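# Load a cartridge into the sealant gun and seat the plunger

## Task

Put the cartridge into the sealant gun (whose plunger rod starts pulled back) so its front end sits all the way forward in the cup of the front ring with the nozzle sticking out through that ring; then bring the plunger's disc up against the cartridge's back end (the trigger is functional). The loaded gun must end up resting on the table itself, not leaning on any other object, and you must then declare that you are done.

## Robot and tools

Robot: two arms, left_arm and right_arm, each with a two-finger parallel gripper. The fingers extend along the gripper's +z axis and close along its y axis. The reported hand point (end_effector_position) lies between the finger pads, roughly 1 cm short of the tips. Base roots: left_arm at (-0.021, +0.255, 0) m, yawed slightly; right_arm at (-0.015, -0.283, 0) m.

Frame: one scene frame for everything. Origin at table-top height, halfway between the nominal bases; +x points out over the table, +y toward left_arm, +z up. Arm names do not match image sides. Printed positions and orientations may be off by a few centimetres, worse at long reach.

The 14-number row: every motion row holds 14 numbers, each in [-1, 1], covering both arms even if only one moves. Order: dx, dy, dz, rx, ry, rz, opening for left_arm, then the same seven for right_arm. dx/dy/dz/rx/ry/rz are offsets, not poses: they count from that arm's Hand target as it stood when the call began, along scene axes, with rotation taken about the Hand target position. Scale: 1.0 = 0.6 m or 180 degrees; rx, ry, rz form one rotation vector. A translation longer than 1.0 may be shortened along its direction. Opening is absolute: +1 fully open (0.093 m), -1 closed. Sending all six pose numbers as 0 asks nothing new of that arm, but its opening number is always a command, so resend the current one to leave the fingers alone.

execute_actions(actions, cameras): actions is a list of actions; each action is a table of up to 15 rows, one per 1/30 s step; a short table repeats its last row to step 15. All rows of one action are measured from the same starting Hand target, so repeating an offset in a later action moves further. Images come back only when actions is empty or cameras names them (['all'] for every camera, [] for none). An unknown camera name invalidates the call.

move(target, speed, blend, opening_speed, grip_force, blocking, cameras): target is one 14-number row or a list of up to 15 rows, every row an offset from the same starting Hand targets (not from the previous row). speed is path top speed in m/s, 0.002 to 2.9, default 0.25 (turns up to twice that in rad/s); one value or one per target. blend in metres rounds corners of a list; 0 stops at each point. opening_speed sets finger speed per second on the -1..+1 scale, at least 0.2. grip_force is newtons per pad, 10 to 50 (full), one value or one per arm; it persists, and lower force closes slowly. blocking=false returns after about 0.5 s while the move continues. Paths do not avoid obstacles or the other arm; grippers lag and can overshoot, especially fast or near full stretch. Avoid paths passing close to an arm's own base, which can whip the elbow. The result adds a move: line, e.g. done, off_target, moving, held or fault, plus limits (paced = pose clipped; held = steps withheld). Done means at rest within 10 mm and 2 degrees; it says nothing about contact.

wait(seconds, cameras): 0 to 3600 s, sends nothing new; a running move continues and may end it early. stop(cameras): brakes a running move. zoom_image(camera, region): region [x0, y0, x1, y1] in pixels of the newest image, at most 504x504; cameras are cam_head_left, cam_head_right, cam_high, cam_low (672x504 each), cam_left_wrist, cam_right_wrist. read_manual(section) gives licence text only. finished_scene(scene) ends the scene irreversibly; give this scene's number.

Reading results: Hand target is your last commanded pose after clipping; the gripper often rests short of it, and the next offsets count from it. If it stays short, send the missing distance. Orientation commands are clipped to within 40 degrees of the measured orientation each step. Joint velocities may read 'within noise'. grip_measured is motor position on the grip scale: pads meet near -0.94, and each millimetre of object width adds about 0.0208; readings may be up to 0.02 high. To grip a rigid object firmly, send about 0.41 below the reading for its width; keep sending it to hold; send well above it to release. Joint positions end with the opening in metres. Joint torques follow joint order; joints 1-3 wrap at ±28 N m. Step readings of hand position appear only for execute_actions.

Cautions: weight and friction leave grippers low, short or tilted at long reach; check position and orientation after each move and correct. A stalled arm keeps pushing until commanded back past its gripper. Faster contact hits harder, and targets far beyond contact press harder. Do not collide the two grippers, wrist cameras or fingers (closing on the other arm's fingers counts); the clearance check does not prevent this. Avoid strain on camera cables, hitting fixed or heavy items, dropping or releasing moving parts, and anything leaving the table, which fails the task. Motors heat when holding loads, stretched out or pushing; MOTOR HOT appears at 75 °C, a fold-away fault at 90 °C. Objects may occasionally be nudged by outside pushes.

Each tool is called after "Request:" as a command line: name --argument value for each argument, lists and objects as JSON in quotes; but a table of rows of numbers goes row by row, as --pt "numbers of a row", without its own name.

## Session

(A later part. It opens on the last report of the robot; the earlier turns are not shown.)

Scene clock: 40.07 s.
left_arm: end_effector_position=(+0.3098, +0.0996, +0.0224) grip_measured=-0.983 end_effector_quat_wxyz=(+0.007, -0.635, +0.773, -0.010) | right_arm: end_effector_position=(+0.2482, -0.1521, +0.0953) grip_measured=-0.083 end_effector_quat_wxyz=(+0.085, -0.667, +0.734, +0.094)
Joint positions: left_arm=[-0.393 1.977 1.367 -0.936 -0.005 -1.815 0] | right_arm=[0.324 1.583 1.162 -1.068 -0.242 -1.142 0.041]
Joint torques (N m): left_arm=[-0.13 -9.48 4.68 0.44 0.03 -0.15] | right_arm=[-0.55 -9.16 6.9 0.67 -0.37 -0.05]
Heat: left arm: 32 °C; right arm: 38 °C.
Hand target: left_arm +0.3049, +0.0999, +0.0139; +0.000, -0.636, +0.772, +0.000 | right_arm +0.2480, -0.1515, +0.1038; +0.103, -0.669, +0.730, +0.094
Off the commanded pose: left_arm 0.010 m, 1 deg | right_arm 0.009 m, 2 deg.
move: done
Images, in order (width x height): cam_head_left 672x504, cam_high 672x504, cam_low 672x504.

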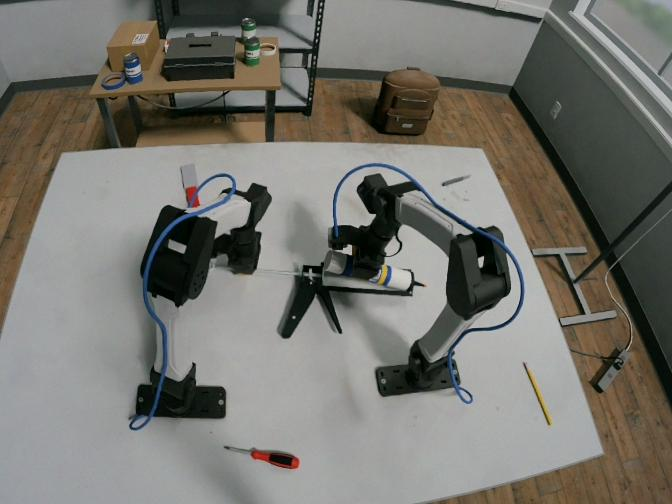

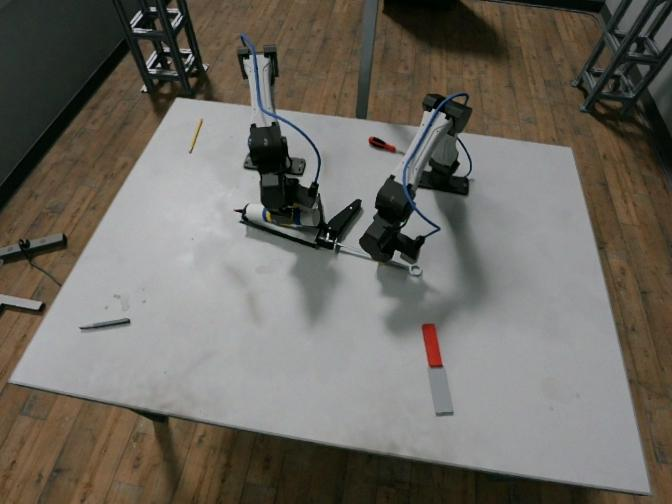

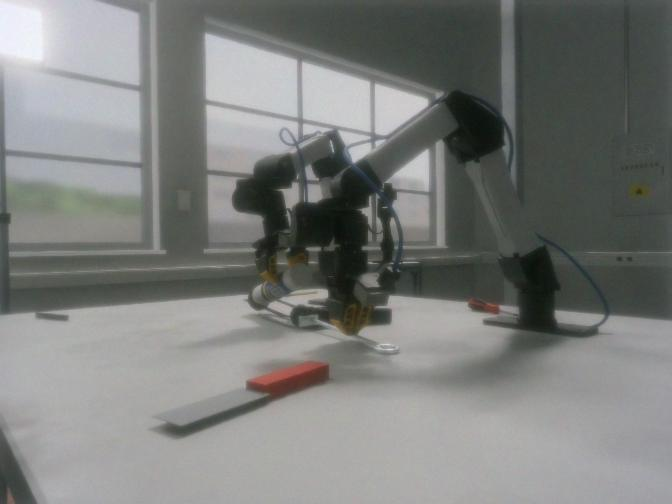

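Request:
move --target '[0,0,0,0,0,0,-1, 0.0017, -0.0075, -0.0125, -0.004, 0, 0, -0.3]' --speed 0.08 --cameras '["cam_low", "cam_high", "cam_head_left"]'

Request:
zoom_image --camera "cam_high" --region '[225, 190, 295, 240]'

Request:
zoom_image --camera "cam_head_left" --region '[360, 250, 430, 300]'

Request:
zoom_image --camera "cam_low" --region '[235, 270, 305, 320]'

Scene clock: 40.80 s.
left_arm: end_effector_position=(+0.3098, +0.0996, +0.0224) grip_measured=-0.983 end_effector_quat_wxyz=(+0.007, -0.635, +0.773, -0.010) | right_arm: end_effector_position=(+0.2478, -0.1533, +0.0913) grip_measured=-0.083 end_effector_quat_wxyz=(+0.086, -0.668, +0.733, +0.095)
Joint positions: left_arm=[-0.393 1.977 1.367 -0.936 -0.005 -1.815 0] | right_arm=[0.319 1.583 1.145 -1.051 -0.243 -1.149 0.041]
Joint torques (N m): left_arm=[-0.13 -9.47 4.67 0.44 0.03 -0.15] | right_arm=[-0.95 -8.38 6.3 0.71 -0.24 -0.06]
Heat: left arm: 32 °C; right arm: 38 °C.
Hand target: left_arm +0.3049, +0.0999, +0.0139; +0.000, -0.636, +0.772, +0.000 | right_arm +0.2490, -0.1560, +0.0963; +0.098, -0.670, +0.731, +0.090
Off the commanded pose: left_arm 0.010 m, 1 deg | right_arm 0.006 m, 2 deg.
move: done
Images, in order (width x height): cam_head_left 672x504, cam_high 672x504, cam_low 672x504.

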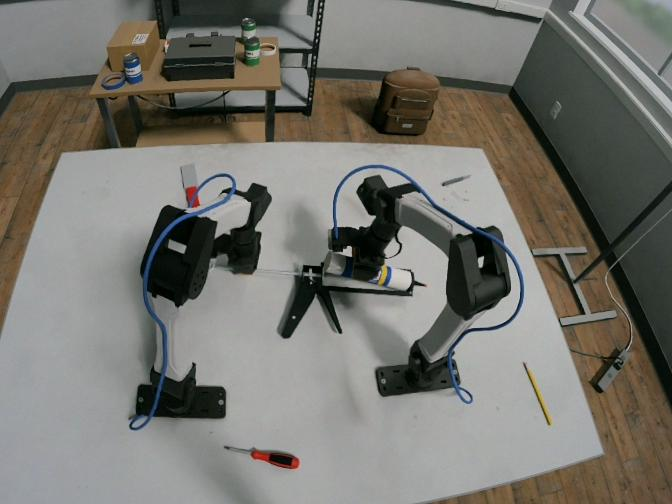

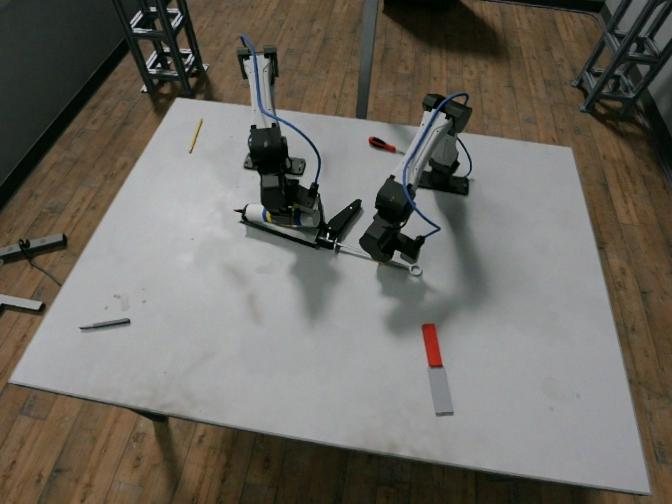

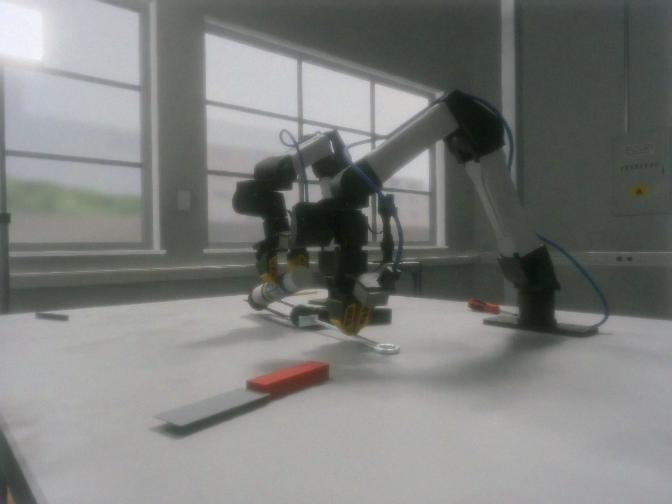

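Scaled by 7.200 from the camera's image (finer frame: 960x720).

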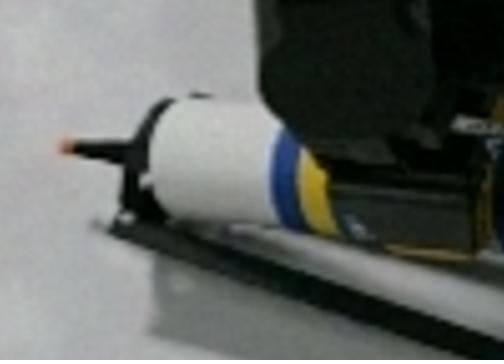

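Scaled by 7.200 from the camera's image (finer frame: 960x720).

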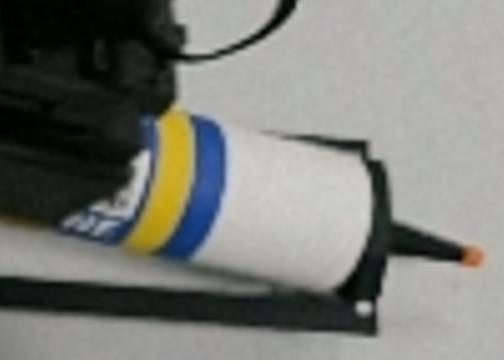

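Scaled by 7.200 from the camera's image (finer frame: 960x720).

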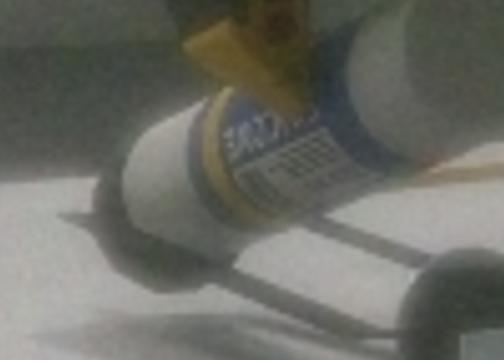

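Request:
move --target '[0,0,0,0,0,0,-1, 0.012, 0.002, 0.012, 0, 0, 0, -0.3]' --speed 0.08 --cameras '["cam_high", "cam_head_left"]'

Request:
zoom_image --camera "cam_high" --region '[225, 190, 295, 240]'

Request:
zoom_image --camera "cam_head_left" --region '[360, 250, 430, 300]'

Scene clock: 41.77 s.
left_arm: end_effector_position=(+0.3098, +0.0996, +0.0224) grip_measured=-0.983 end_effector_quat_wxyz=(+0.007, -0.635, +0.773, -0.010) | right_arm: end_effector_position=(+0.2480, -0.1534, +0.0914) grip_measured=-0.083 end_effector_quat_wxyz=(+0.087, -0.667, +0.733, +0.096)
Joint positions: left_arm=[-0.393 1.977 1.367 -0.936 -0.005 -1.815 0] | right_arm=[0.317 1.583 1.145 -1.051 -0.247 -1.15 0.041]
Joint torques (N m): left_arm=[-0.13 -9.48 4.68 0.44 0.03 -0.15] | right_arm=[-1.16 -6.65 11.12 0.41 -0.18 -0.11]
Heat: left arm: 32 °C; right arm: 38 °C.
Hand target: left_arm +0.3049, +0.0999, +0.0139; +0.000, -0.636, +0.772, +0.000 | right_arm +0.2562, -0.1548, +0.1035; +0.099, -0.670, +0.731, +0.090
Off the commanded pose: left_arm 0.010 m, 1 deg | right_arm 0.015 m, 2 deg.
move: off_target (right_arm)
Images, in order (width x height): cam_head_left 672x504, cam_high 672x504.

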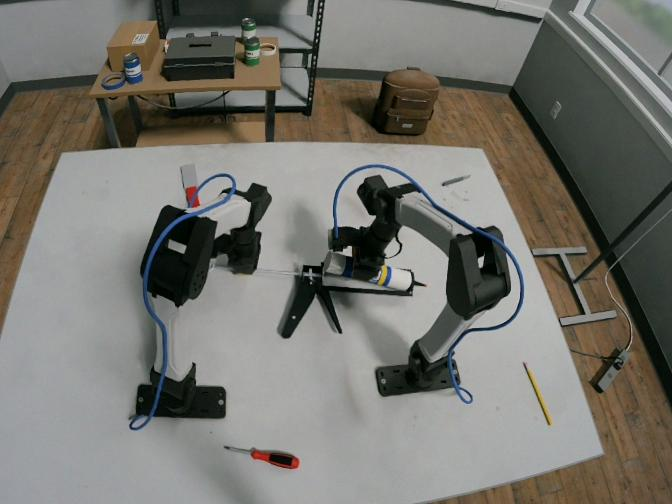

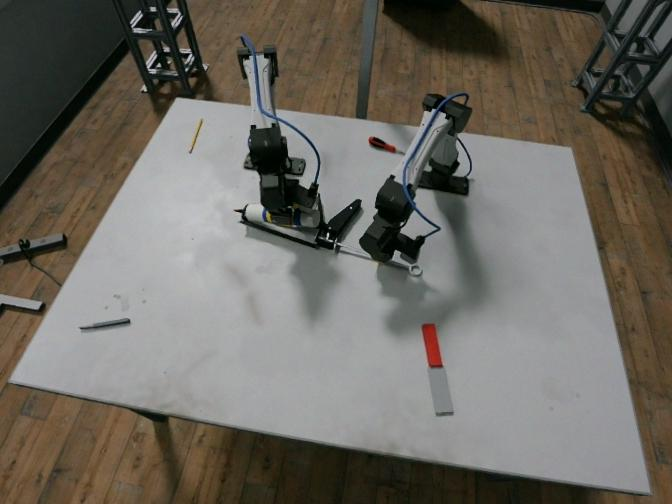

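Scaled by 7.200 from the camera's image (finer frame: 960x720).

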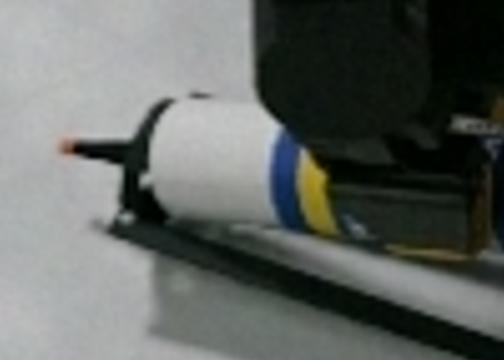

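Scaled by 7.200 from the camera's image (finer frame: 960x720).

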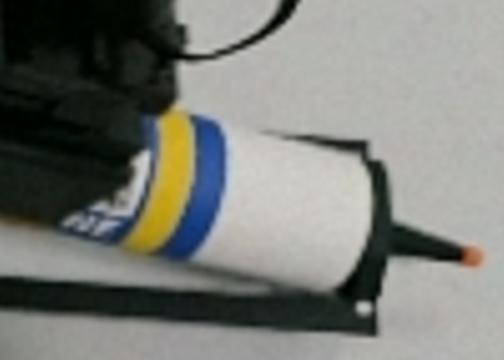

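Request:
move --target '[0,0,0,0,0,0,-1, 0.01,0,0.012,0,0,0,-0.3]' --speed 0.05 --cameras '["cam_right_wrist","cam_high","cam_head_left"]'

Scene clock: 43.03 s.
left_arm: end_effector_position=(+0.3098, +0.0996, +0.0224) grip_measured=-0.983 end_effector_quat_wxyz=(+0.007, -0.635, +0.773, -0.010) | right_arm: end_effector_position=(+0.2532, -0.1553, +0.1000) grip_measured=-0.083 end_effector_quat_wxyz=(+0.087, -0.666, +0.735, +0.096)
Joint positions: left_arm=[-0.393 1.977 1.367 -0.936 -0.005 -1.815 0] | right_arm=[0.305 1.593 1.19 -1.088 -0.248 -1.157 0.041]
Joint torques (N m): left_arm=[-0.13 -9.48 4.68 0.44 0.02 -0.15] | right_arm=[-0.7 -5.91 11.44 0.44 -0.17 -0.09]
Heat: left arm: 33 °C; right arm: 38 °C.
Hand target: left_arm +0.3049, +0.0999, +0.0139; +0.000, -0.636, +0.772, +0.000 | right_arm +0.2623, -0.1548, +0.1108; +0.099, -0.670, +0.731, +0.090
Off the commanded pose: left_arm 0.010 m, 1 deg | right_arm 0.014 m, 2 deg.
move: off_target (right_arm)
cam_right_wrist: T_world_to_cam=[[0.99512, -0.09072, -0.03876, -0.2615], [-0.08209, -0.97936, 0.18472, -0.11268], [-0.05471, -0.18063, -0.98203, 0.16953]] pos_world=[0.26025, -0.10345, 0.17716]
Images, in order (width x height): cam_head_left 672x504, cam_high 672x504, cam_right_wrist 672x504.

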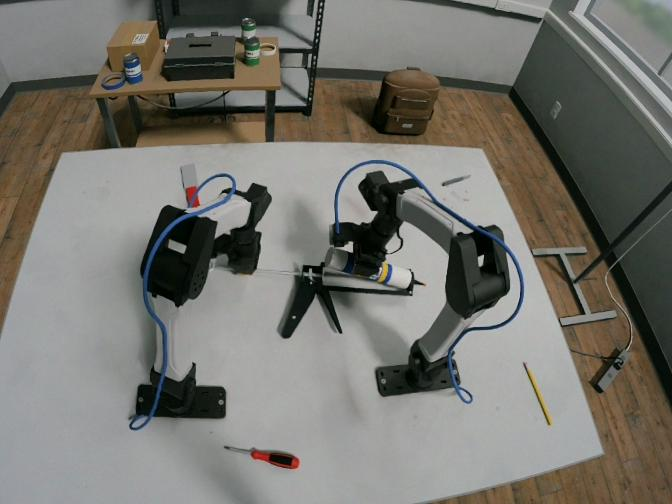

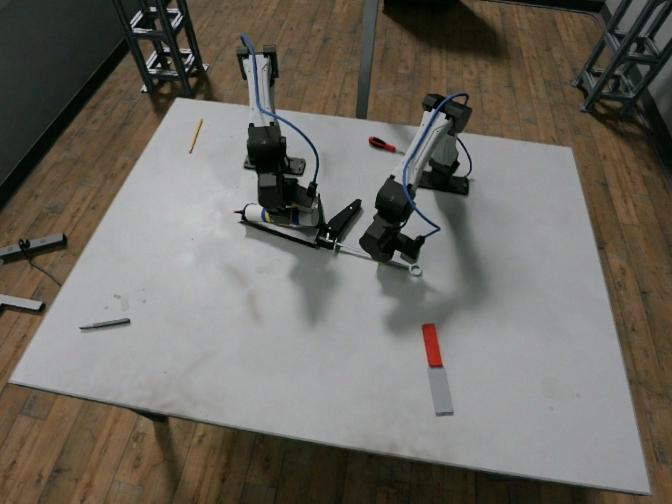

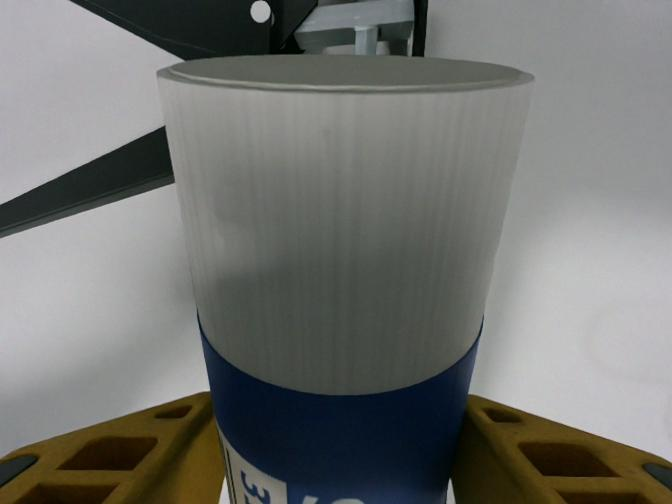

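Request:
move --target '[0,0,0,0,0,0,-1, -0.008,-0.0025,-0.018,0,0,0,-0.3]' --speed 0.05

Request:
zoom_image --camera "cam_high" --region '[220, 180, 340, 270]'

Request:
zoom_image --camera "cam_head_left" --region '[310, 230, 440, 320]'

Scene clock: 44.00 s.
left_arm: end_effector_position=(+0.3098, +0.0996, +0.0224) grip_measured=-0.983 end_effector_quat_wxyz=(+0.007, -0.635, +0.773, -0.010) | right_arm: end_effector_position=(+0.2533, -0.1551, +0.0985) grip_measured=-0.082 end_effector_quat_wxyz=(+0.088, -0.666, +0.735, +0.096)
Joint positions: left_arm=[-0.393 1.977 1.367 -0.936 -0.005 -1.815 0] | right_arm=[0.305 1.593 1.184 -1.08 -0.249 -1.157 0.041]
Joint torques (N m): left_arm=[-0.12 -9.5 4.67 0.44 0.02 -0.16] | right_arm=[-0.72 -7.02 6.86 0.82 -0.19 -0.11]
Heat: left arm: 33 °C; right arm: 38 °C.
Hand target: left_arm +0.3049, +0.0999, +0.0139; +0.000, -0.636, +0.772, +0.000 | right_arm +0.2574, -0.1563, +0.1000; +0.099, -0.670, +0.731, +0.090
Off the commanded pose: left_arm 0.010 m, 1 deg | right_arm 0.005 m, 2 deg.
move: done

Scaled by 4.200 from the camera's image (finer frame: 960x720).
This view is cut from an older image: the scene may have changed since it was taken.

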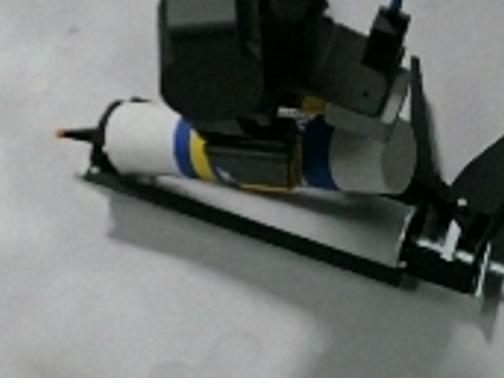

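Scaled by 3.877 from the camera's image (finer frame: 960x720).
This view is cut from an older image: the scene may have changed since it was taken.

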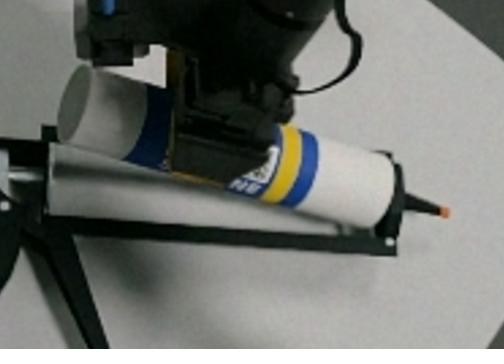

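Request:
move --target '[0,0,0,0,0,0,-1, -0.005,-0.0017,-0.01,0,0,0,-0.3]' --speed 0.05 --cameras '["cam_right_wrist","cam_high","cam_head_left"]'

Request:
zoom_image --camera "cam_high" --region '[220, 180, 340, 270]'

Request:
zoom_image --camera "cam_head_left" --region '[310, 230, 440, 320]'

Scene clock: 44.63 s.
left_arm: end_effector_position=(+0.3098, +0.0996, +0.0224) grip_measured=-0.983 end_effector_quat_wxyz=(+0.007, -0.635, +0.773, -0.010) | right_arm: end_effector_position=(+0.2527, -0.1545, +0.0920) grip_measured=-0.082 end_effector_quat_wxyz=(+0.091, -0.666, +0.734, +0.097)
Joint positions: left_arm=[-0.393 1.977 1.367 -0.936 -0.005 -1.815 0] | right_arm=[0.305 1.593 1.156 -1.049 -0.253 -1.158 0.041]
Joint torques (N m): left_arm=[-0.1 -9.5 4.7 0.45 0.03 -0.15] | right_arm=[-0.72 -7.83 6.43 0.77 -0.13 -0.1]
Heat: left arm: 33 °C; right arm: 38 °C.
Hand target: left_arm +0.3049, +0.0999, +0.0139; +0.000, -0.636, +0.772, +0.000 | right_arm +0.2544, -0.1573, +0.0939; +0.099, -0.670, +0.731, +0.090
Off the commanded pose: left_arm 0.010 m, 1 deg | right_arm 0.004 m, 1 deg.
move: done
cam_right_wrist: T_world_to_cam=[[0.99544, -0.08847, -0.03557, -0.26117], [-0.08082, -0.98079, 0.17753, -0.11032], [-0.0506, -0.17384, -0.98347, 0.16194]] pos_world=[0.25926, -0.10315, 0.16956]
Images, in order (width x height): cam_head_left 672x504, cam_high 672x504, cam_right_wrist 672x504.

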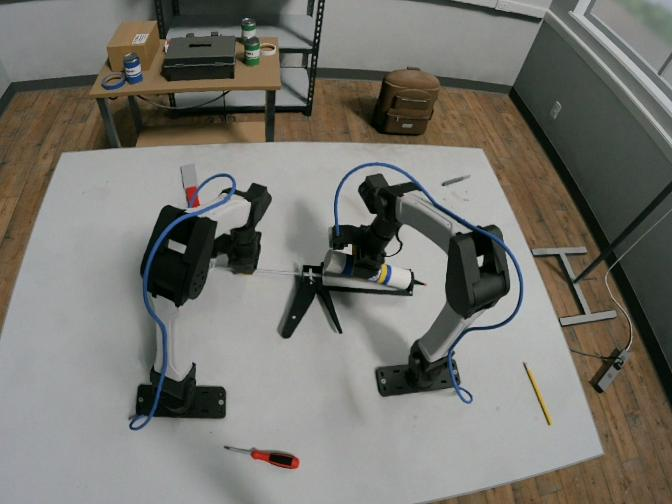

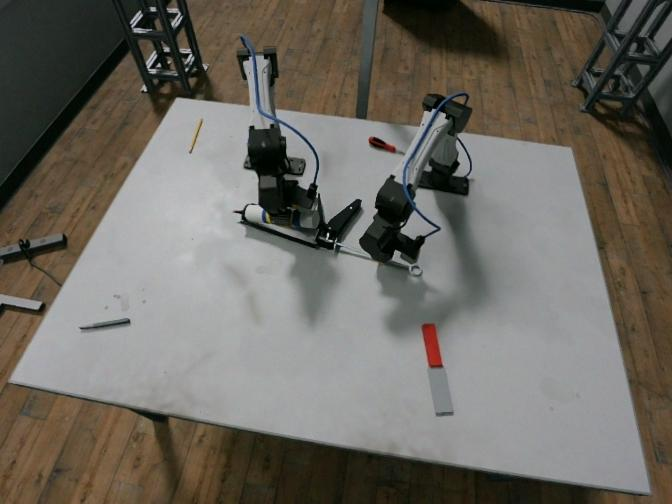

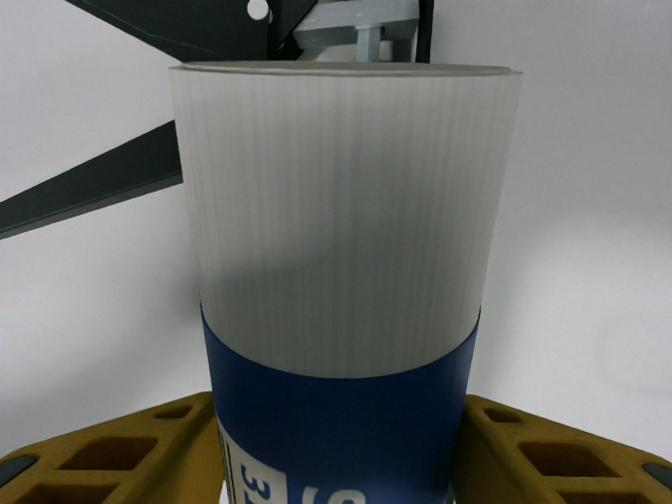

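Scaled by 4.200 from the camera's image (finer frame: 960x720).

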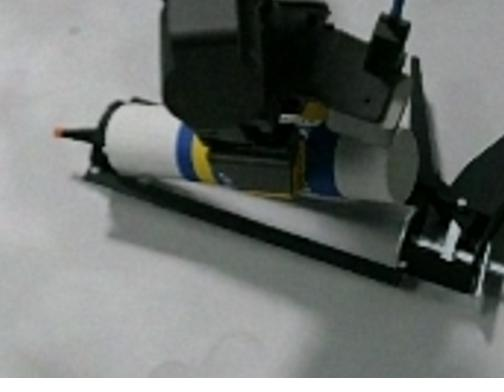

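Scaled by 3.877 from the camera's image (finer frame: 960x720).

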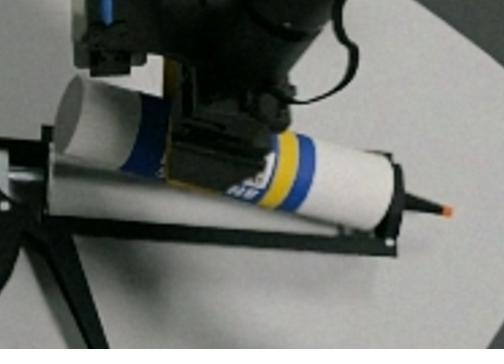

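Request:
move --target '[0,0,0,0,0,0,-1, -0.0092,-0.0035,0.003,0,0,0,-0.3]' --speed 0.05

Scene clock: 45.97 s.
left_arm: end_effector_position=(+0.3098, +0.0996, +0.0224) grip_measured=-0.984 end_effector_quat_wxyz=(+0.007, -0.635, +0.773, -0.010) | right_arm: end_effector_position=(+0.2514, -0.1546, +0.0916) grip_measured=-0.082 end_effector_quat_wxyz=(+0.095, -0.668, +0.732, +0.096)
Joint positions: left_arm=[-0.393 1.977 1.367 -0.936 -0.005 -1.815 0] | right_arm=[0.305 1.582 1.142 -1.039 -0.255 -1.162 0.041]
Joint torques (N m): left_arm=[-0.13 -9.47 4.7 0.45 0.03 -0.16] | right_arm=[-0.85 -8.58 6.28 0.63 -0.12 -0.07]
Heat: left arm: 33 °C; right arm: 38 °C.
Hand target: left_arm +0.3049, +0.0999, +0.0139; +0.000, -0.636, +0.772, +0.000 | right_arm +0.2489, -0.1594, +0.0957; +0.099, -0.670, +0.731, +0.090
Off the commanded pose: left_arm 0.010 m, 1 deg | right_arm 0.007 m, 1 deg.
move: done

Request:
move --target '[0,0,0,0,0,0,-1, -0.0025,-0.006,0.0017,0,0,0,-0.3]' --speed 0.05

Scene clock: 46.63 s.
left_arm: end_effector_position=(+0.3098, +0.0996, +0.0224) grip_measured=-0.984 end_effector_quat_wxyz=(+0.007, -0.635, +0.773, -0.010) | right_arm: end_effector_position=(+0.2506, -0.1550, +0.0932) grip_measured=-0.082 end_effector_quat_wxyz=(-0.099, +0.669, -0.730, -0.098)
Joint positions: left_arm=[-0.393 1.977 1.367 -0.936 -0.005 -1.815 0] | right_arm=[0.301 1.572 1.137 -1.038 -0.262 -1.171 0.041]
Joint torques (N m): left_arm=[-0.12 -9.48 4.68 0.44 0.02 -0.16] | right_arm=[-1.25 -8.59 6.22 0.58 -0.08 -0.05]
Heat: left arm: 33 °C; right arm: 38 °C.
Hand target: left_arm +0.3049, +0.0999, +0.0139; +0.000, -0.636, +0.772, +0.000 | right_arm +0.2474, -0.1631, +0.0967; -0.098, +0.669, -0.731, -0.090
Off the commanded pose: left_arm 0.010 m, 1 deg | right_arm 0.009 m, 1 deg.
move: done

Request:
move --target '[0,0,0,0,0,0,-1, -0.006,0,0.0,0,0,0,-0.3]' --speed 0.05 --cameras '["cam_right_wrist","cam_high","cam_head_left"]'

Request:
zoom_image --camera "cam_high" --region '[225, 190, 285, 235]'

Request:
zoom_image --camera "cam_head_left" --region '[380, 260, 440, 305]'

Scene clock: 47.57 s.
left_arm: end_effector_position=(+0.3103, +0.0994, +0.0224) grip_measured=-0.984 end_effector_quat_wxyz=(+0.008, -0.635, +0.773, -0.011) | right_arm: end_effector_position=(+0.2486, -0.1555, +0.0937) grip_measured=-0.082 end_effector_quat_wxyz=(-0.102, +0.670, -0.729, -0.097)
Joint positions: left_arm=[-0.393 1.977 1.367 -0.934 -0.005 -1.815 0] | right_arm=[0.301 1.559 1.126 -1.033 -0.263 -1.173 0.041]
Joint torques (N m): left_arm=[-0.12 -9.47 4.67 0.42 0.02 -0.15] | right_arm=[-1.07 -8.5 6.19 0.51 -0.05 0]
Heat: left arm: 33 °C; right arm: 38 °C.
Hand target: left_arm +0.3050, +0.0999, +0.0139; +0.000, -0.636, +0.772, +0.000 | right_arm +0.2439, -0.1630, +0.0968; -0.099, +0.670, -0.731, -0.090
Off the commanded pose: left_arm 0.010 m, 2 deg | right_arm 0.009 m, 1 deg.
move: done
cam_right_wrist: T_world_to_cam=[[0.99687, -0.07715, -0.01729, -0.25752], [-0.07335, -0.98405, 0.16205, -0.1129], [-0.02951, -0.16028, -0.98663, 0.16044]] pos_world=[0.25317, -0.10525, 0.17214]
Images, in order (width x height): cam_head_left 672x504, cam_high 672x504, cam_right_wrist 672x504.

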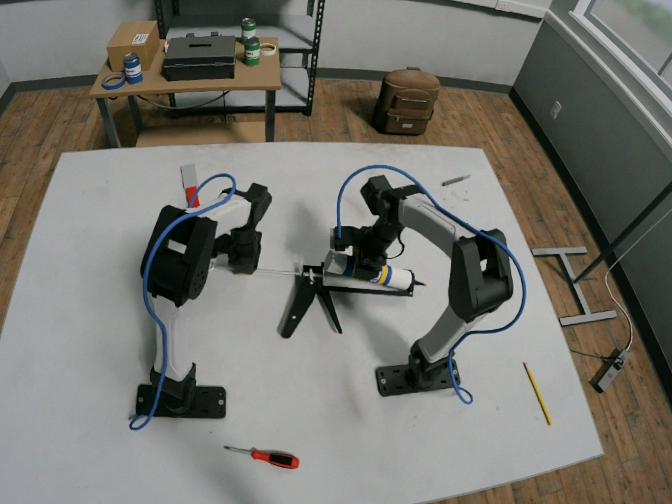

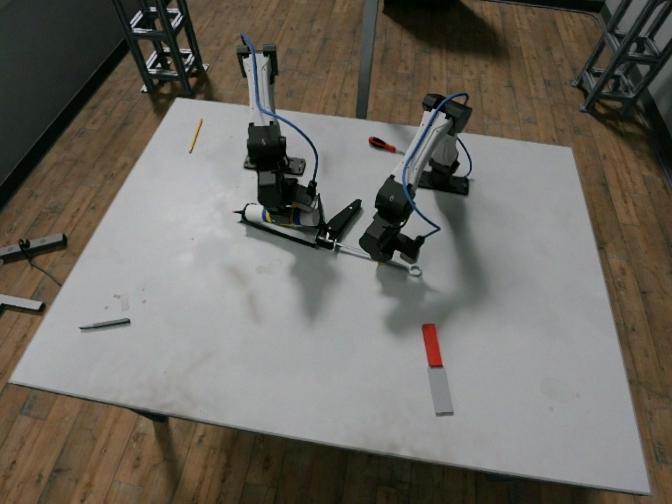

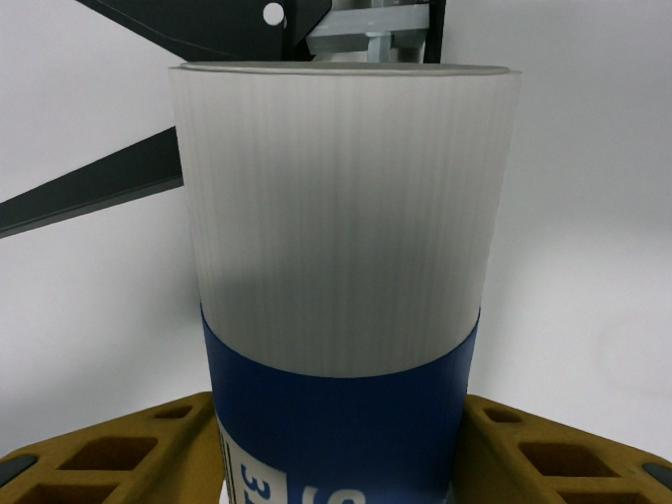

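Scaled by 8.400 from the camera's image (finer frame: 960x720).

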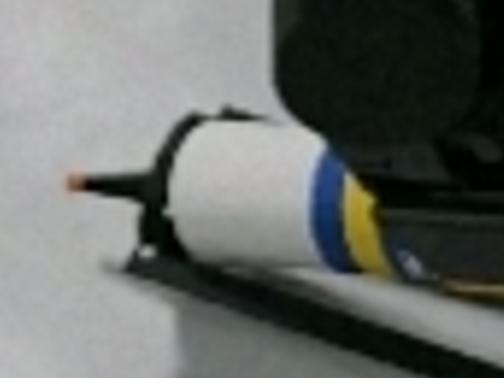

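Scaled by 8.400 from the camera's image (finer frame: 960x720).

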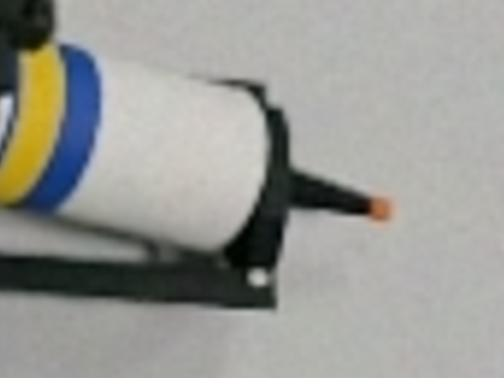

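Request:
move --target '[0,0,0,0,0,0,-1, -0.001,-0.007,0.0,0,0,0,-0.3]' --speed 0.05

Scene clock: 48.53 s.
left_arm: end_effector_position=(+0.3103, +0.0992, +0.0224) grip_measured=-0.984 end_effector_quat_wxyz=(+0.008, -0.635, +0.773, -0.011) | right_arm: end_effector_position=(+0.2482, -0.1564, +0.0946) grip_measured=-0.082 end_effector_quat_wxyz=(-0.106, +0.670, -0.728, -0.100)
Joint positions: left_arm=[-0.393 1.977 1.367 -0.933 -0.004 -1.815 0] | right_arm=[0.292 1.553 1.121 -1.032 -0.272 -1.182 0.041]
Joint torques (N m): left_arm=[-0.13 -9.48 4.71 0.42 0.01 -0.16] | right_arm=[-1.57 -8.32 6.04 0.46 0 -0.1]
Heat: left arm: 33 °C; right arm: 38 °C.
Hand target: left_arm +0.3050, +0.0999, +0.0139; +0.000, -0.636, +0.772, +0.000 | right_arm +0.2432, -0.1673, +0.0968; -0.099, +0.670, -0.731, -0.090
Off the commanded pose: left_arm 0.010 m, 2 deg | right_arm 0.012 m, 1 deg.
move: off_target (right_arm)

Request:
move --target '[0,0,0,0,0,0,-1, 0.006,0.0175,-0.009,-0.0177,0.0016,0,-0.3]' --speed 0.06

Scene clock: 50.37 s.
left_arm: end_effector_position=(+0.3103, +0.0991, +0.0224) grip_measured=-0.984 end_effector_quat_wxyz=(+0.007, -0.635, +0.773, -0.012) | right_arm: end_effector_position=(+0.2452, -0.1542, +0.0894) grip_measured=-0.082 end_effector_quat_wxyz=(-0.086, +0.675, -0.728, -0.082)
Joint positions: left_arm=[-0.393 1.977 1.367 -0.933 -0.003 -1.815 0] | right_arm=[0.333 1.564 1.121 -1.034 -0.219 -1.152 0.041]
Joint torques (N m): left_arm=[-0.13 -9.44 4.67 0.43 0.01 -0.15] | right_arm=[0.36 -5.81 8.77 0.53 0.11 0.18]
Heat: left arm: 33 °C; right arm: 38 °C.
Hand target: left_arm +0.3050, +0.0999, +0.0139; +0.000, -0.636, +0.772, +0.000 | right_arm +0.2468, -0.1568, +0.0914; -0.078, +0.672, -0.733, -0.071
Off the commanded pose: left_arm 0.010 m, 2 deg | right_arm 0.004 m, 2 deg.
move: done

Request:
move --target '[0,0,0,0,0,0,-1, 0.006,-0.003,0.0,0,0,-0.004,-0.3]' --speed 0.06 --cameras '["cam_right_wrist","cam_high","cam_head_left"]'

Request:
zoom_image --camera "cam_high" --region '[225, 180, 345, 270]'

Request:
zoom_image --camera "cam_head_left" --region '[310, 230, 430, 320]'

Scene clock: 51.23 s.
left_arm: end_effector_position=(+0.3103, +0.0991, +0.0224) grip_measured=-0.984 end_effector_quat_wxyz=(+0.007, -0.635, +0.773, -0.012) | right_arm: end_effector_position=(+0.2453, -0.1550, +0.0868) grip_measured=-0.082 end_effector_quat_wxyz=(-0.081, +0.672, -0.732, -0.082)
Joint positions: left_arm=[-0.393 1.977 1.367 -0.933 -0.003 -1.815 0] | right_arm=[0.333 1.573 1.121 -1.034 -0.214 -1.144 0.041]
Joint torques (N m): left_arm=[-0.13 -9.57 4.7 0.42 0.01 -0.15] | right_arm=[-0.49 -5.79 9.48 0.5 0.03 0.12]
Heat: left arm: 34 °C; right arm: 38 °C.
Hand target: left_arm +0.3050, +0.0999, +0.0139; +0.000, -0.636, +0.772, +0.000 | right_arm +0.2504, -0.1586, +0.0914; -0.079, +0.667, -0.737, -0.071
Off the commanded pose: left_arm 0.010 m, 2 deg | right_arm 0.008 m, 2 deg.
move: done
cam_right_wrist: T_world_to_cam=[[0.99659, -0.07879, -0.02434, -0.25389], [-0.07183, -0.97442, 0.21294, -0.11477], [-0.0405, -0.21047, -0.97676, 0.14765]] pos_world=[0.25076, -0.10077, 0.16248]
Images, in order (width x height): cam_head_left 672x504, cam_high 672x504, cam_right_wrist 672x504.

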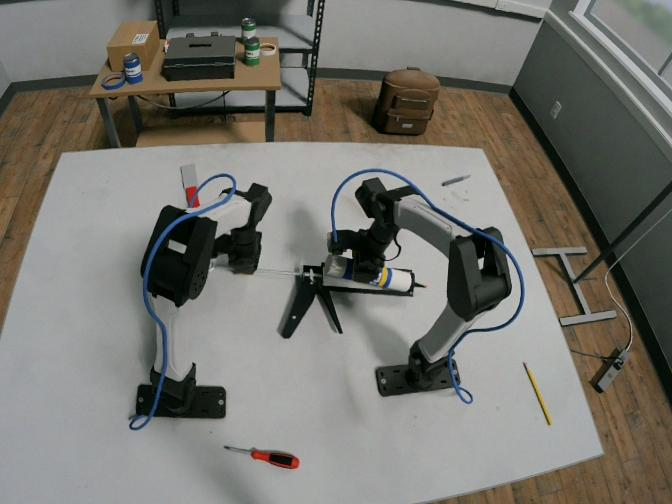

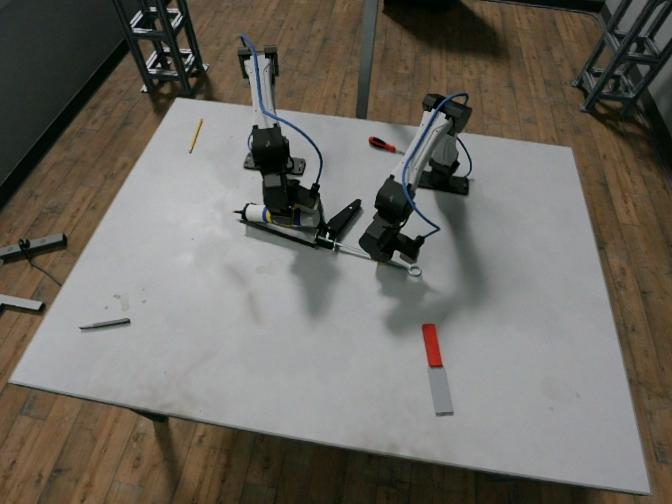

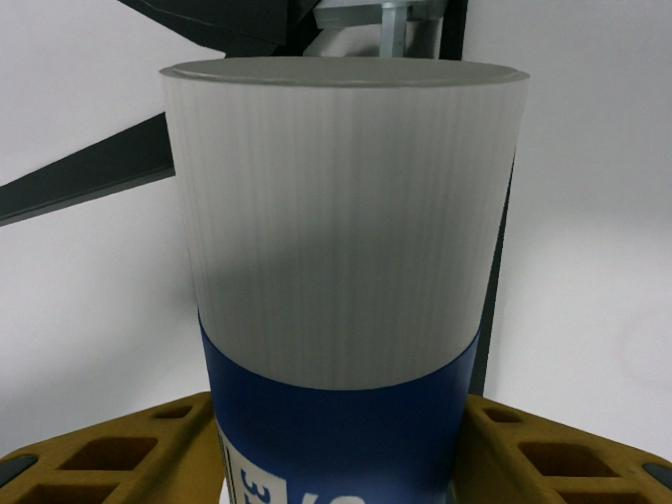

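Scaled by 4.200 from the camera's image (finer frame: 960x720).

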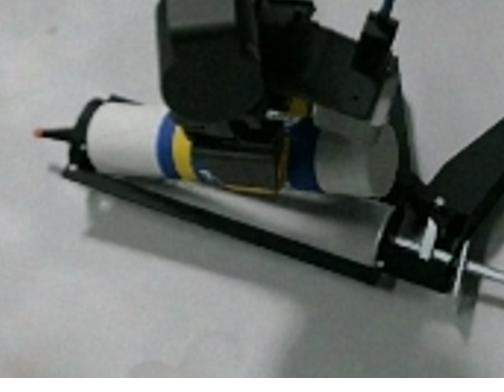

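Scaled by 4.200 from the camera's image (finer frame: 960x720).

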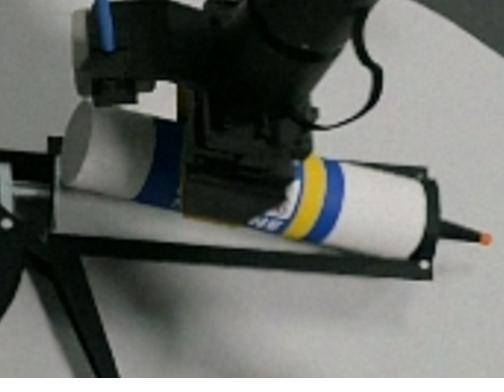

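Request:
zoom_image --camera "cam_right_wrist" --region '[440, 0, 560, 400]'

Request:
zoom_image --camera "cam_right_wrist" --region '[280, 0, 500, 90]'

Scaled by 1.260 from the camera's image (finer frame: 960x720).

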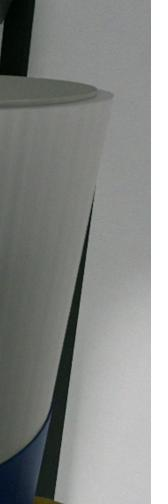

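Scaled by 2.291 from the camera's image (finer frame: 960x720).

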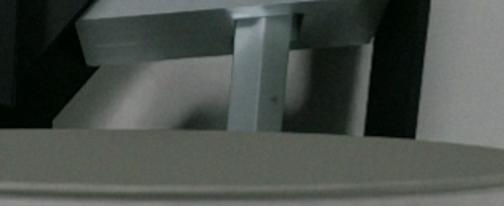

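Request:
move --target '[0,0,0,0,0,0,-1, 0.0108,-0.001,0.003,0,0,-0.0128,-0.3]' --speed 0.06 --cameras '["cam_right_wrist","cam_high","cam_head_left"]'

Request:
zoom_image --camera "cam_high" --region '[225, 190, 285, 235]'

Request:
zoom_image --camera "cam_head_left" --region '[380, 260, 440, 305]'

Request:
zoom_image --camera "cam_right_wrist" --region '[300, 0, 550, 120]'

Scene clock: 54.83 s.
left_arm: end_effector_position=(+0.3105, +0.0989, +0.0224) grip_measured=-0.984 end_effector_quat_wxyz=(+0.007, -0.634, +0.773, -0.012) | right_arm: end_effector_position=(+0.2477, -0.1561, +0.0851) grip_measured=-0.082 end_effector_quat_wxyz=(+0.077, -0.660, +0.742, +0.082)
Joint positions: left_arm=[-0.393 1.977 1.367 -0.932 -0.003 -1.815 0] | right_arm=[0.329 1.585 1.128 -1.034 -0.21 -1.116 0.041]
Joint torques (N m): left_arm=[-0.12 -9.48 4.7 0.42 0.01 -0.16] | right_arm=[-0.68 -5.74 10.88 0.5 0 0.16]
Heat: left arm: 34 °C; right arm: 39 °C.
Hand target: left_arm +0.3050, +0.0999, +0.0139; +0.000, -0.636, +0.772, +0.000 | right_arm +0.2570, -0.1591, +0.0932; +0.080, -0.652, +0.751, +0.069
Off the commanded pose: left_arm 0.010 m, 2 deg | right_arm 0.013 m, 2 deg.
move: off_target (right_arm)
cam_right_wrist: T_world_to_cam=[[0.9934, -0.1097, -0.03365, -0.25961], [-0.09976, -0.97058, 0.21914, -0.10831], [-0.0567, -0.21434, -0.97511, 0.1491]] pos_world=[0.25554, -0.10165, 0.16039]
Images, in order (width x height): cam_head_left 672x504, cam_high 672x504, cam_right_wrist 672x504.

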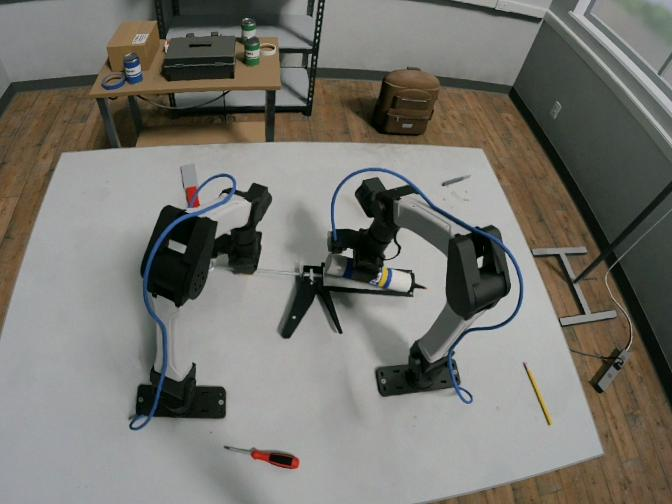

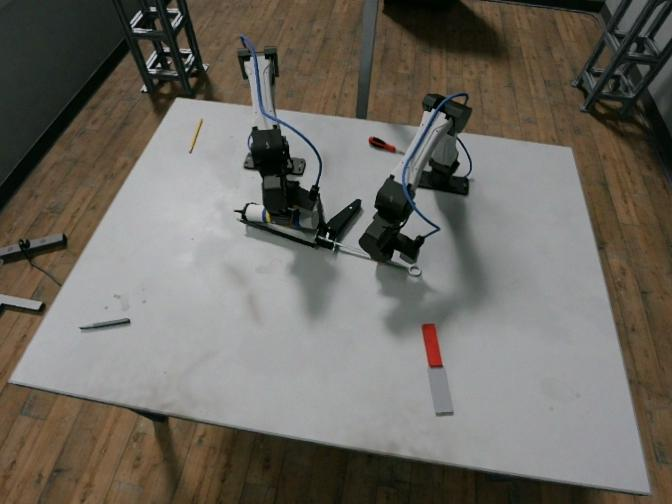

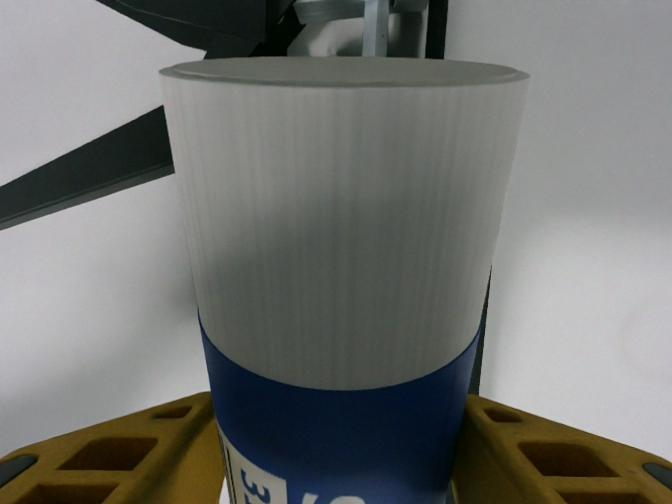

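Scaled by 8.400 from the camera's image (finer frame: 960x720).

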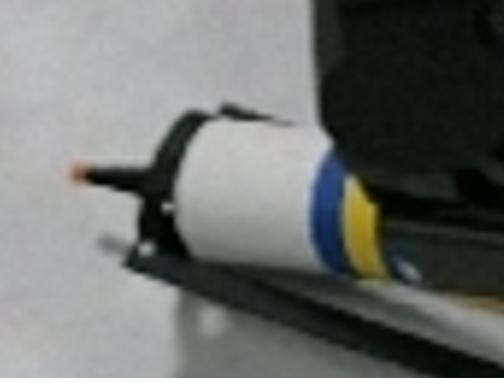

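Scaled by 8.400 from the camera's image (finer frame: 960x720).

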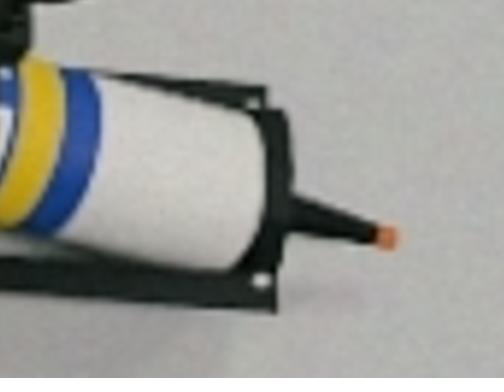

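Scaled by 2.016 from the camera's image (finer frame: 960x720).

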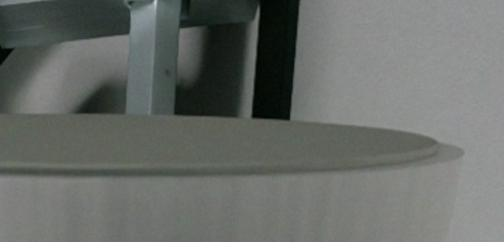

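Request:
move --target '[0,0,0,0,0,0,-1, 0.010,-0.001,0.0,0,0,-0.006,-0.3]' --speed 0.06 --cameras '["cam_right_wrist"]'

Request:
zoom_image --camera "cam_right_wrist" --region '[300, 0, 550, 120]'

Scene clock: 57.00 s.
left_arm: end_effector_position=(+0.3105, +0.0989, +0.0224) grip_measured=-0.984 end_effector_quat_wxyz=(+0.007, -0.634, +0.773, -0.012) | right_arm: end_effector_position=(+0.2528, -0.1577, +0.0841) grip_measured=-0.082 end_effector_quat_wxyz=(+0.074, -0.650, +0.752, +0.081)
Joint positions: left_arm=[-0.393 1.977 1.367 -0.932 -0.003 -1.815 0] | right_arm=[0.32 1.604 1.143 -1.034 -0.207 -1.098 0.041]
Joint torques (N m): left_arm=[-0.13 -9.48 4.71 0.41 0.01 -0.15] | right_arm=[-0.49 -6 11.12 0.46 0.02 0.13]
Heat: left arm: 34 °C; right arm: 39 °C.
Hand target: left_arm +0.3050, +0.0999, +0.0139; +0.000, -0.636, +0.772, +0.000 | right_arm +0.2630, -0.1598, +0.0932; +0.081, -0.645, +0.757, +0.068
Off the commanded pose: left_arm 0.010 m, 2 deg | right_arm 0.014 m, 2 deg.
move: off_target (right_arm)
cam_right_wrist: T_world_to_cam=[[0.98984, -0.13687, -0.03855, -0.26785], [-0.12495, -0.96664, 0.22358, -0.10258], [-0.06787, -0.21649, -0.97392, 0.15051]] pos_world=[0.26252, -0.10324, 0.15919]

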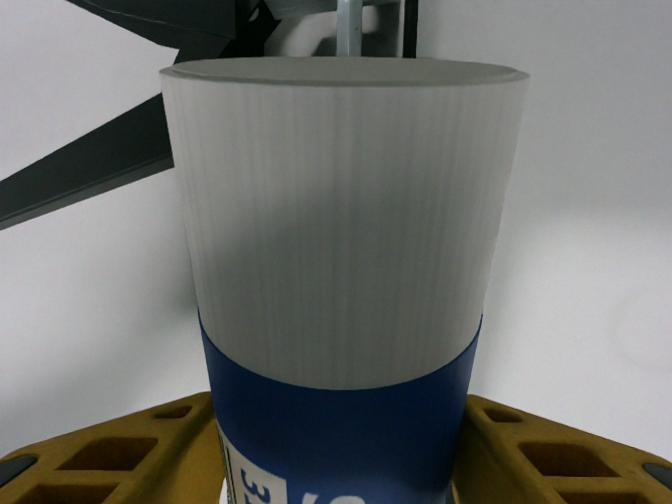

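Scaled by 2.016 from the camera's image (finer frame: 960x720).

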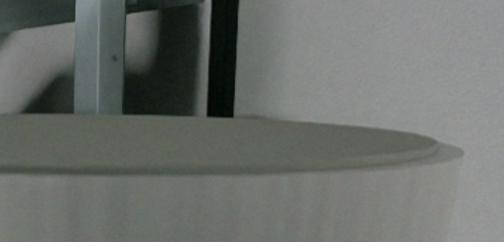

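Request:
move --target '[0,0,0,0,0,0,-1, 0.002,0.002,0.008,0,0,0.0045,-0.3]' --speed 0.06

Scene clock: 58.10 s.
left_arm: end_effector_position=(+0.3105, +0.0989, +0.0224) grip_measured=-0.984 end_effector_quat_wxyz=(+0.007, -0.634, +0.773, -0.012) | right_arm: end_effector_position=(+0.2555, -0.1569, +0.0879) grip_measured=-0.082 end_effector_quat_wxyz=(+0.075, -0.650, +0.752, +0.081)
Joint positions: left_arm=[-0.393 1.977 1.367 -0.932 -0.003 -1.815 0] | right_arm=[0.32 1.61 1.165 -1.048 -0.206 -1.098 0.041]
Joint torques (N m): left_arm=[-0.12 -9.48 4.68 0.41 0.01 -0.15] | right_arm=[-0.57 -6.2 11.45 0.43 0.03 -0.01]
Heat: left arm: 34 °C; right arm: 39 °C.
Hand target: left_arm +0.3050, +0.0999, +0.0139; +0.000, -0.636, +0.772, +0.000 | right_arm +0.2641, -0.1586, +0.0979; +0.080, -0.650, +0.752, +0.069
Off the commanded pose: left_arm 0.010 m, 2 deg | right_arm 0.013 m, 1 deg.
move: off_target (right_arm)


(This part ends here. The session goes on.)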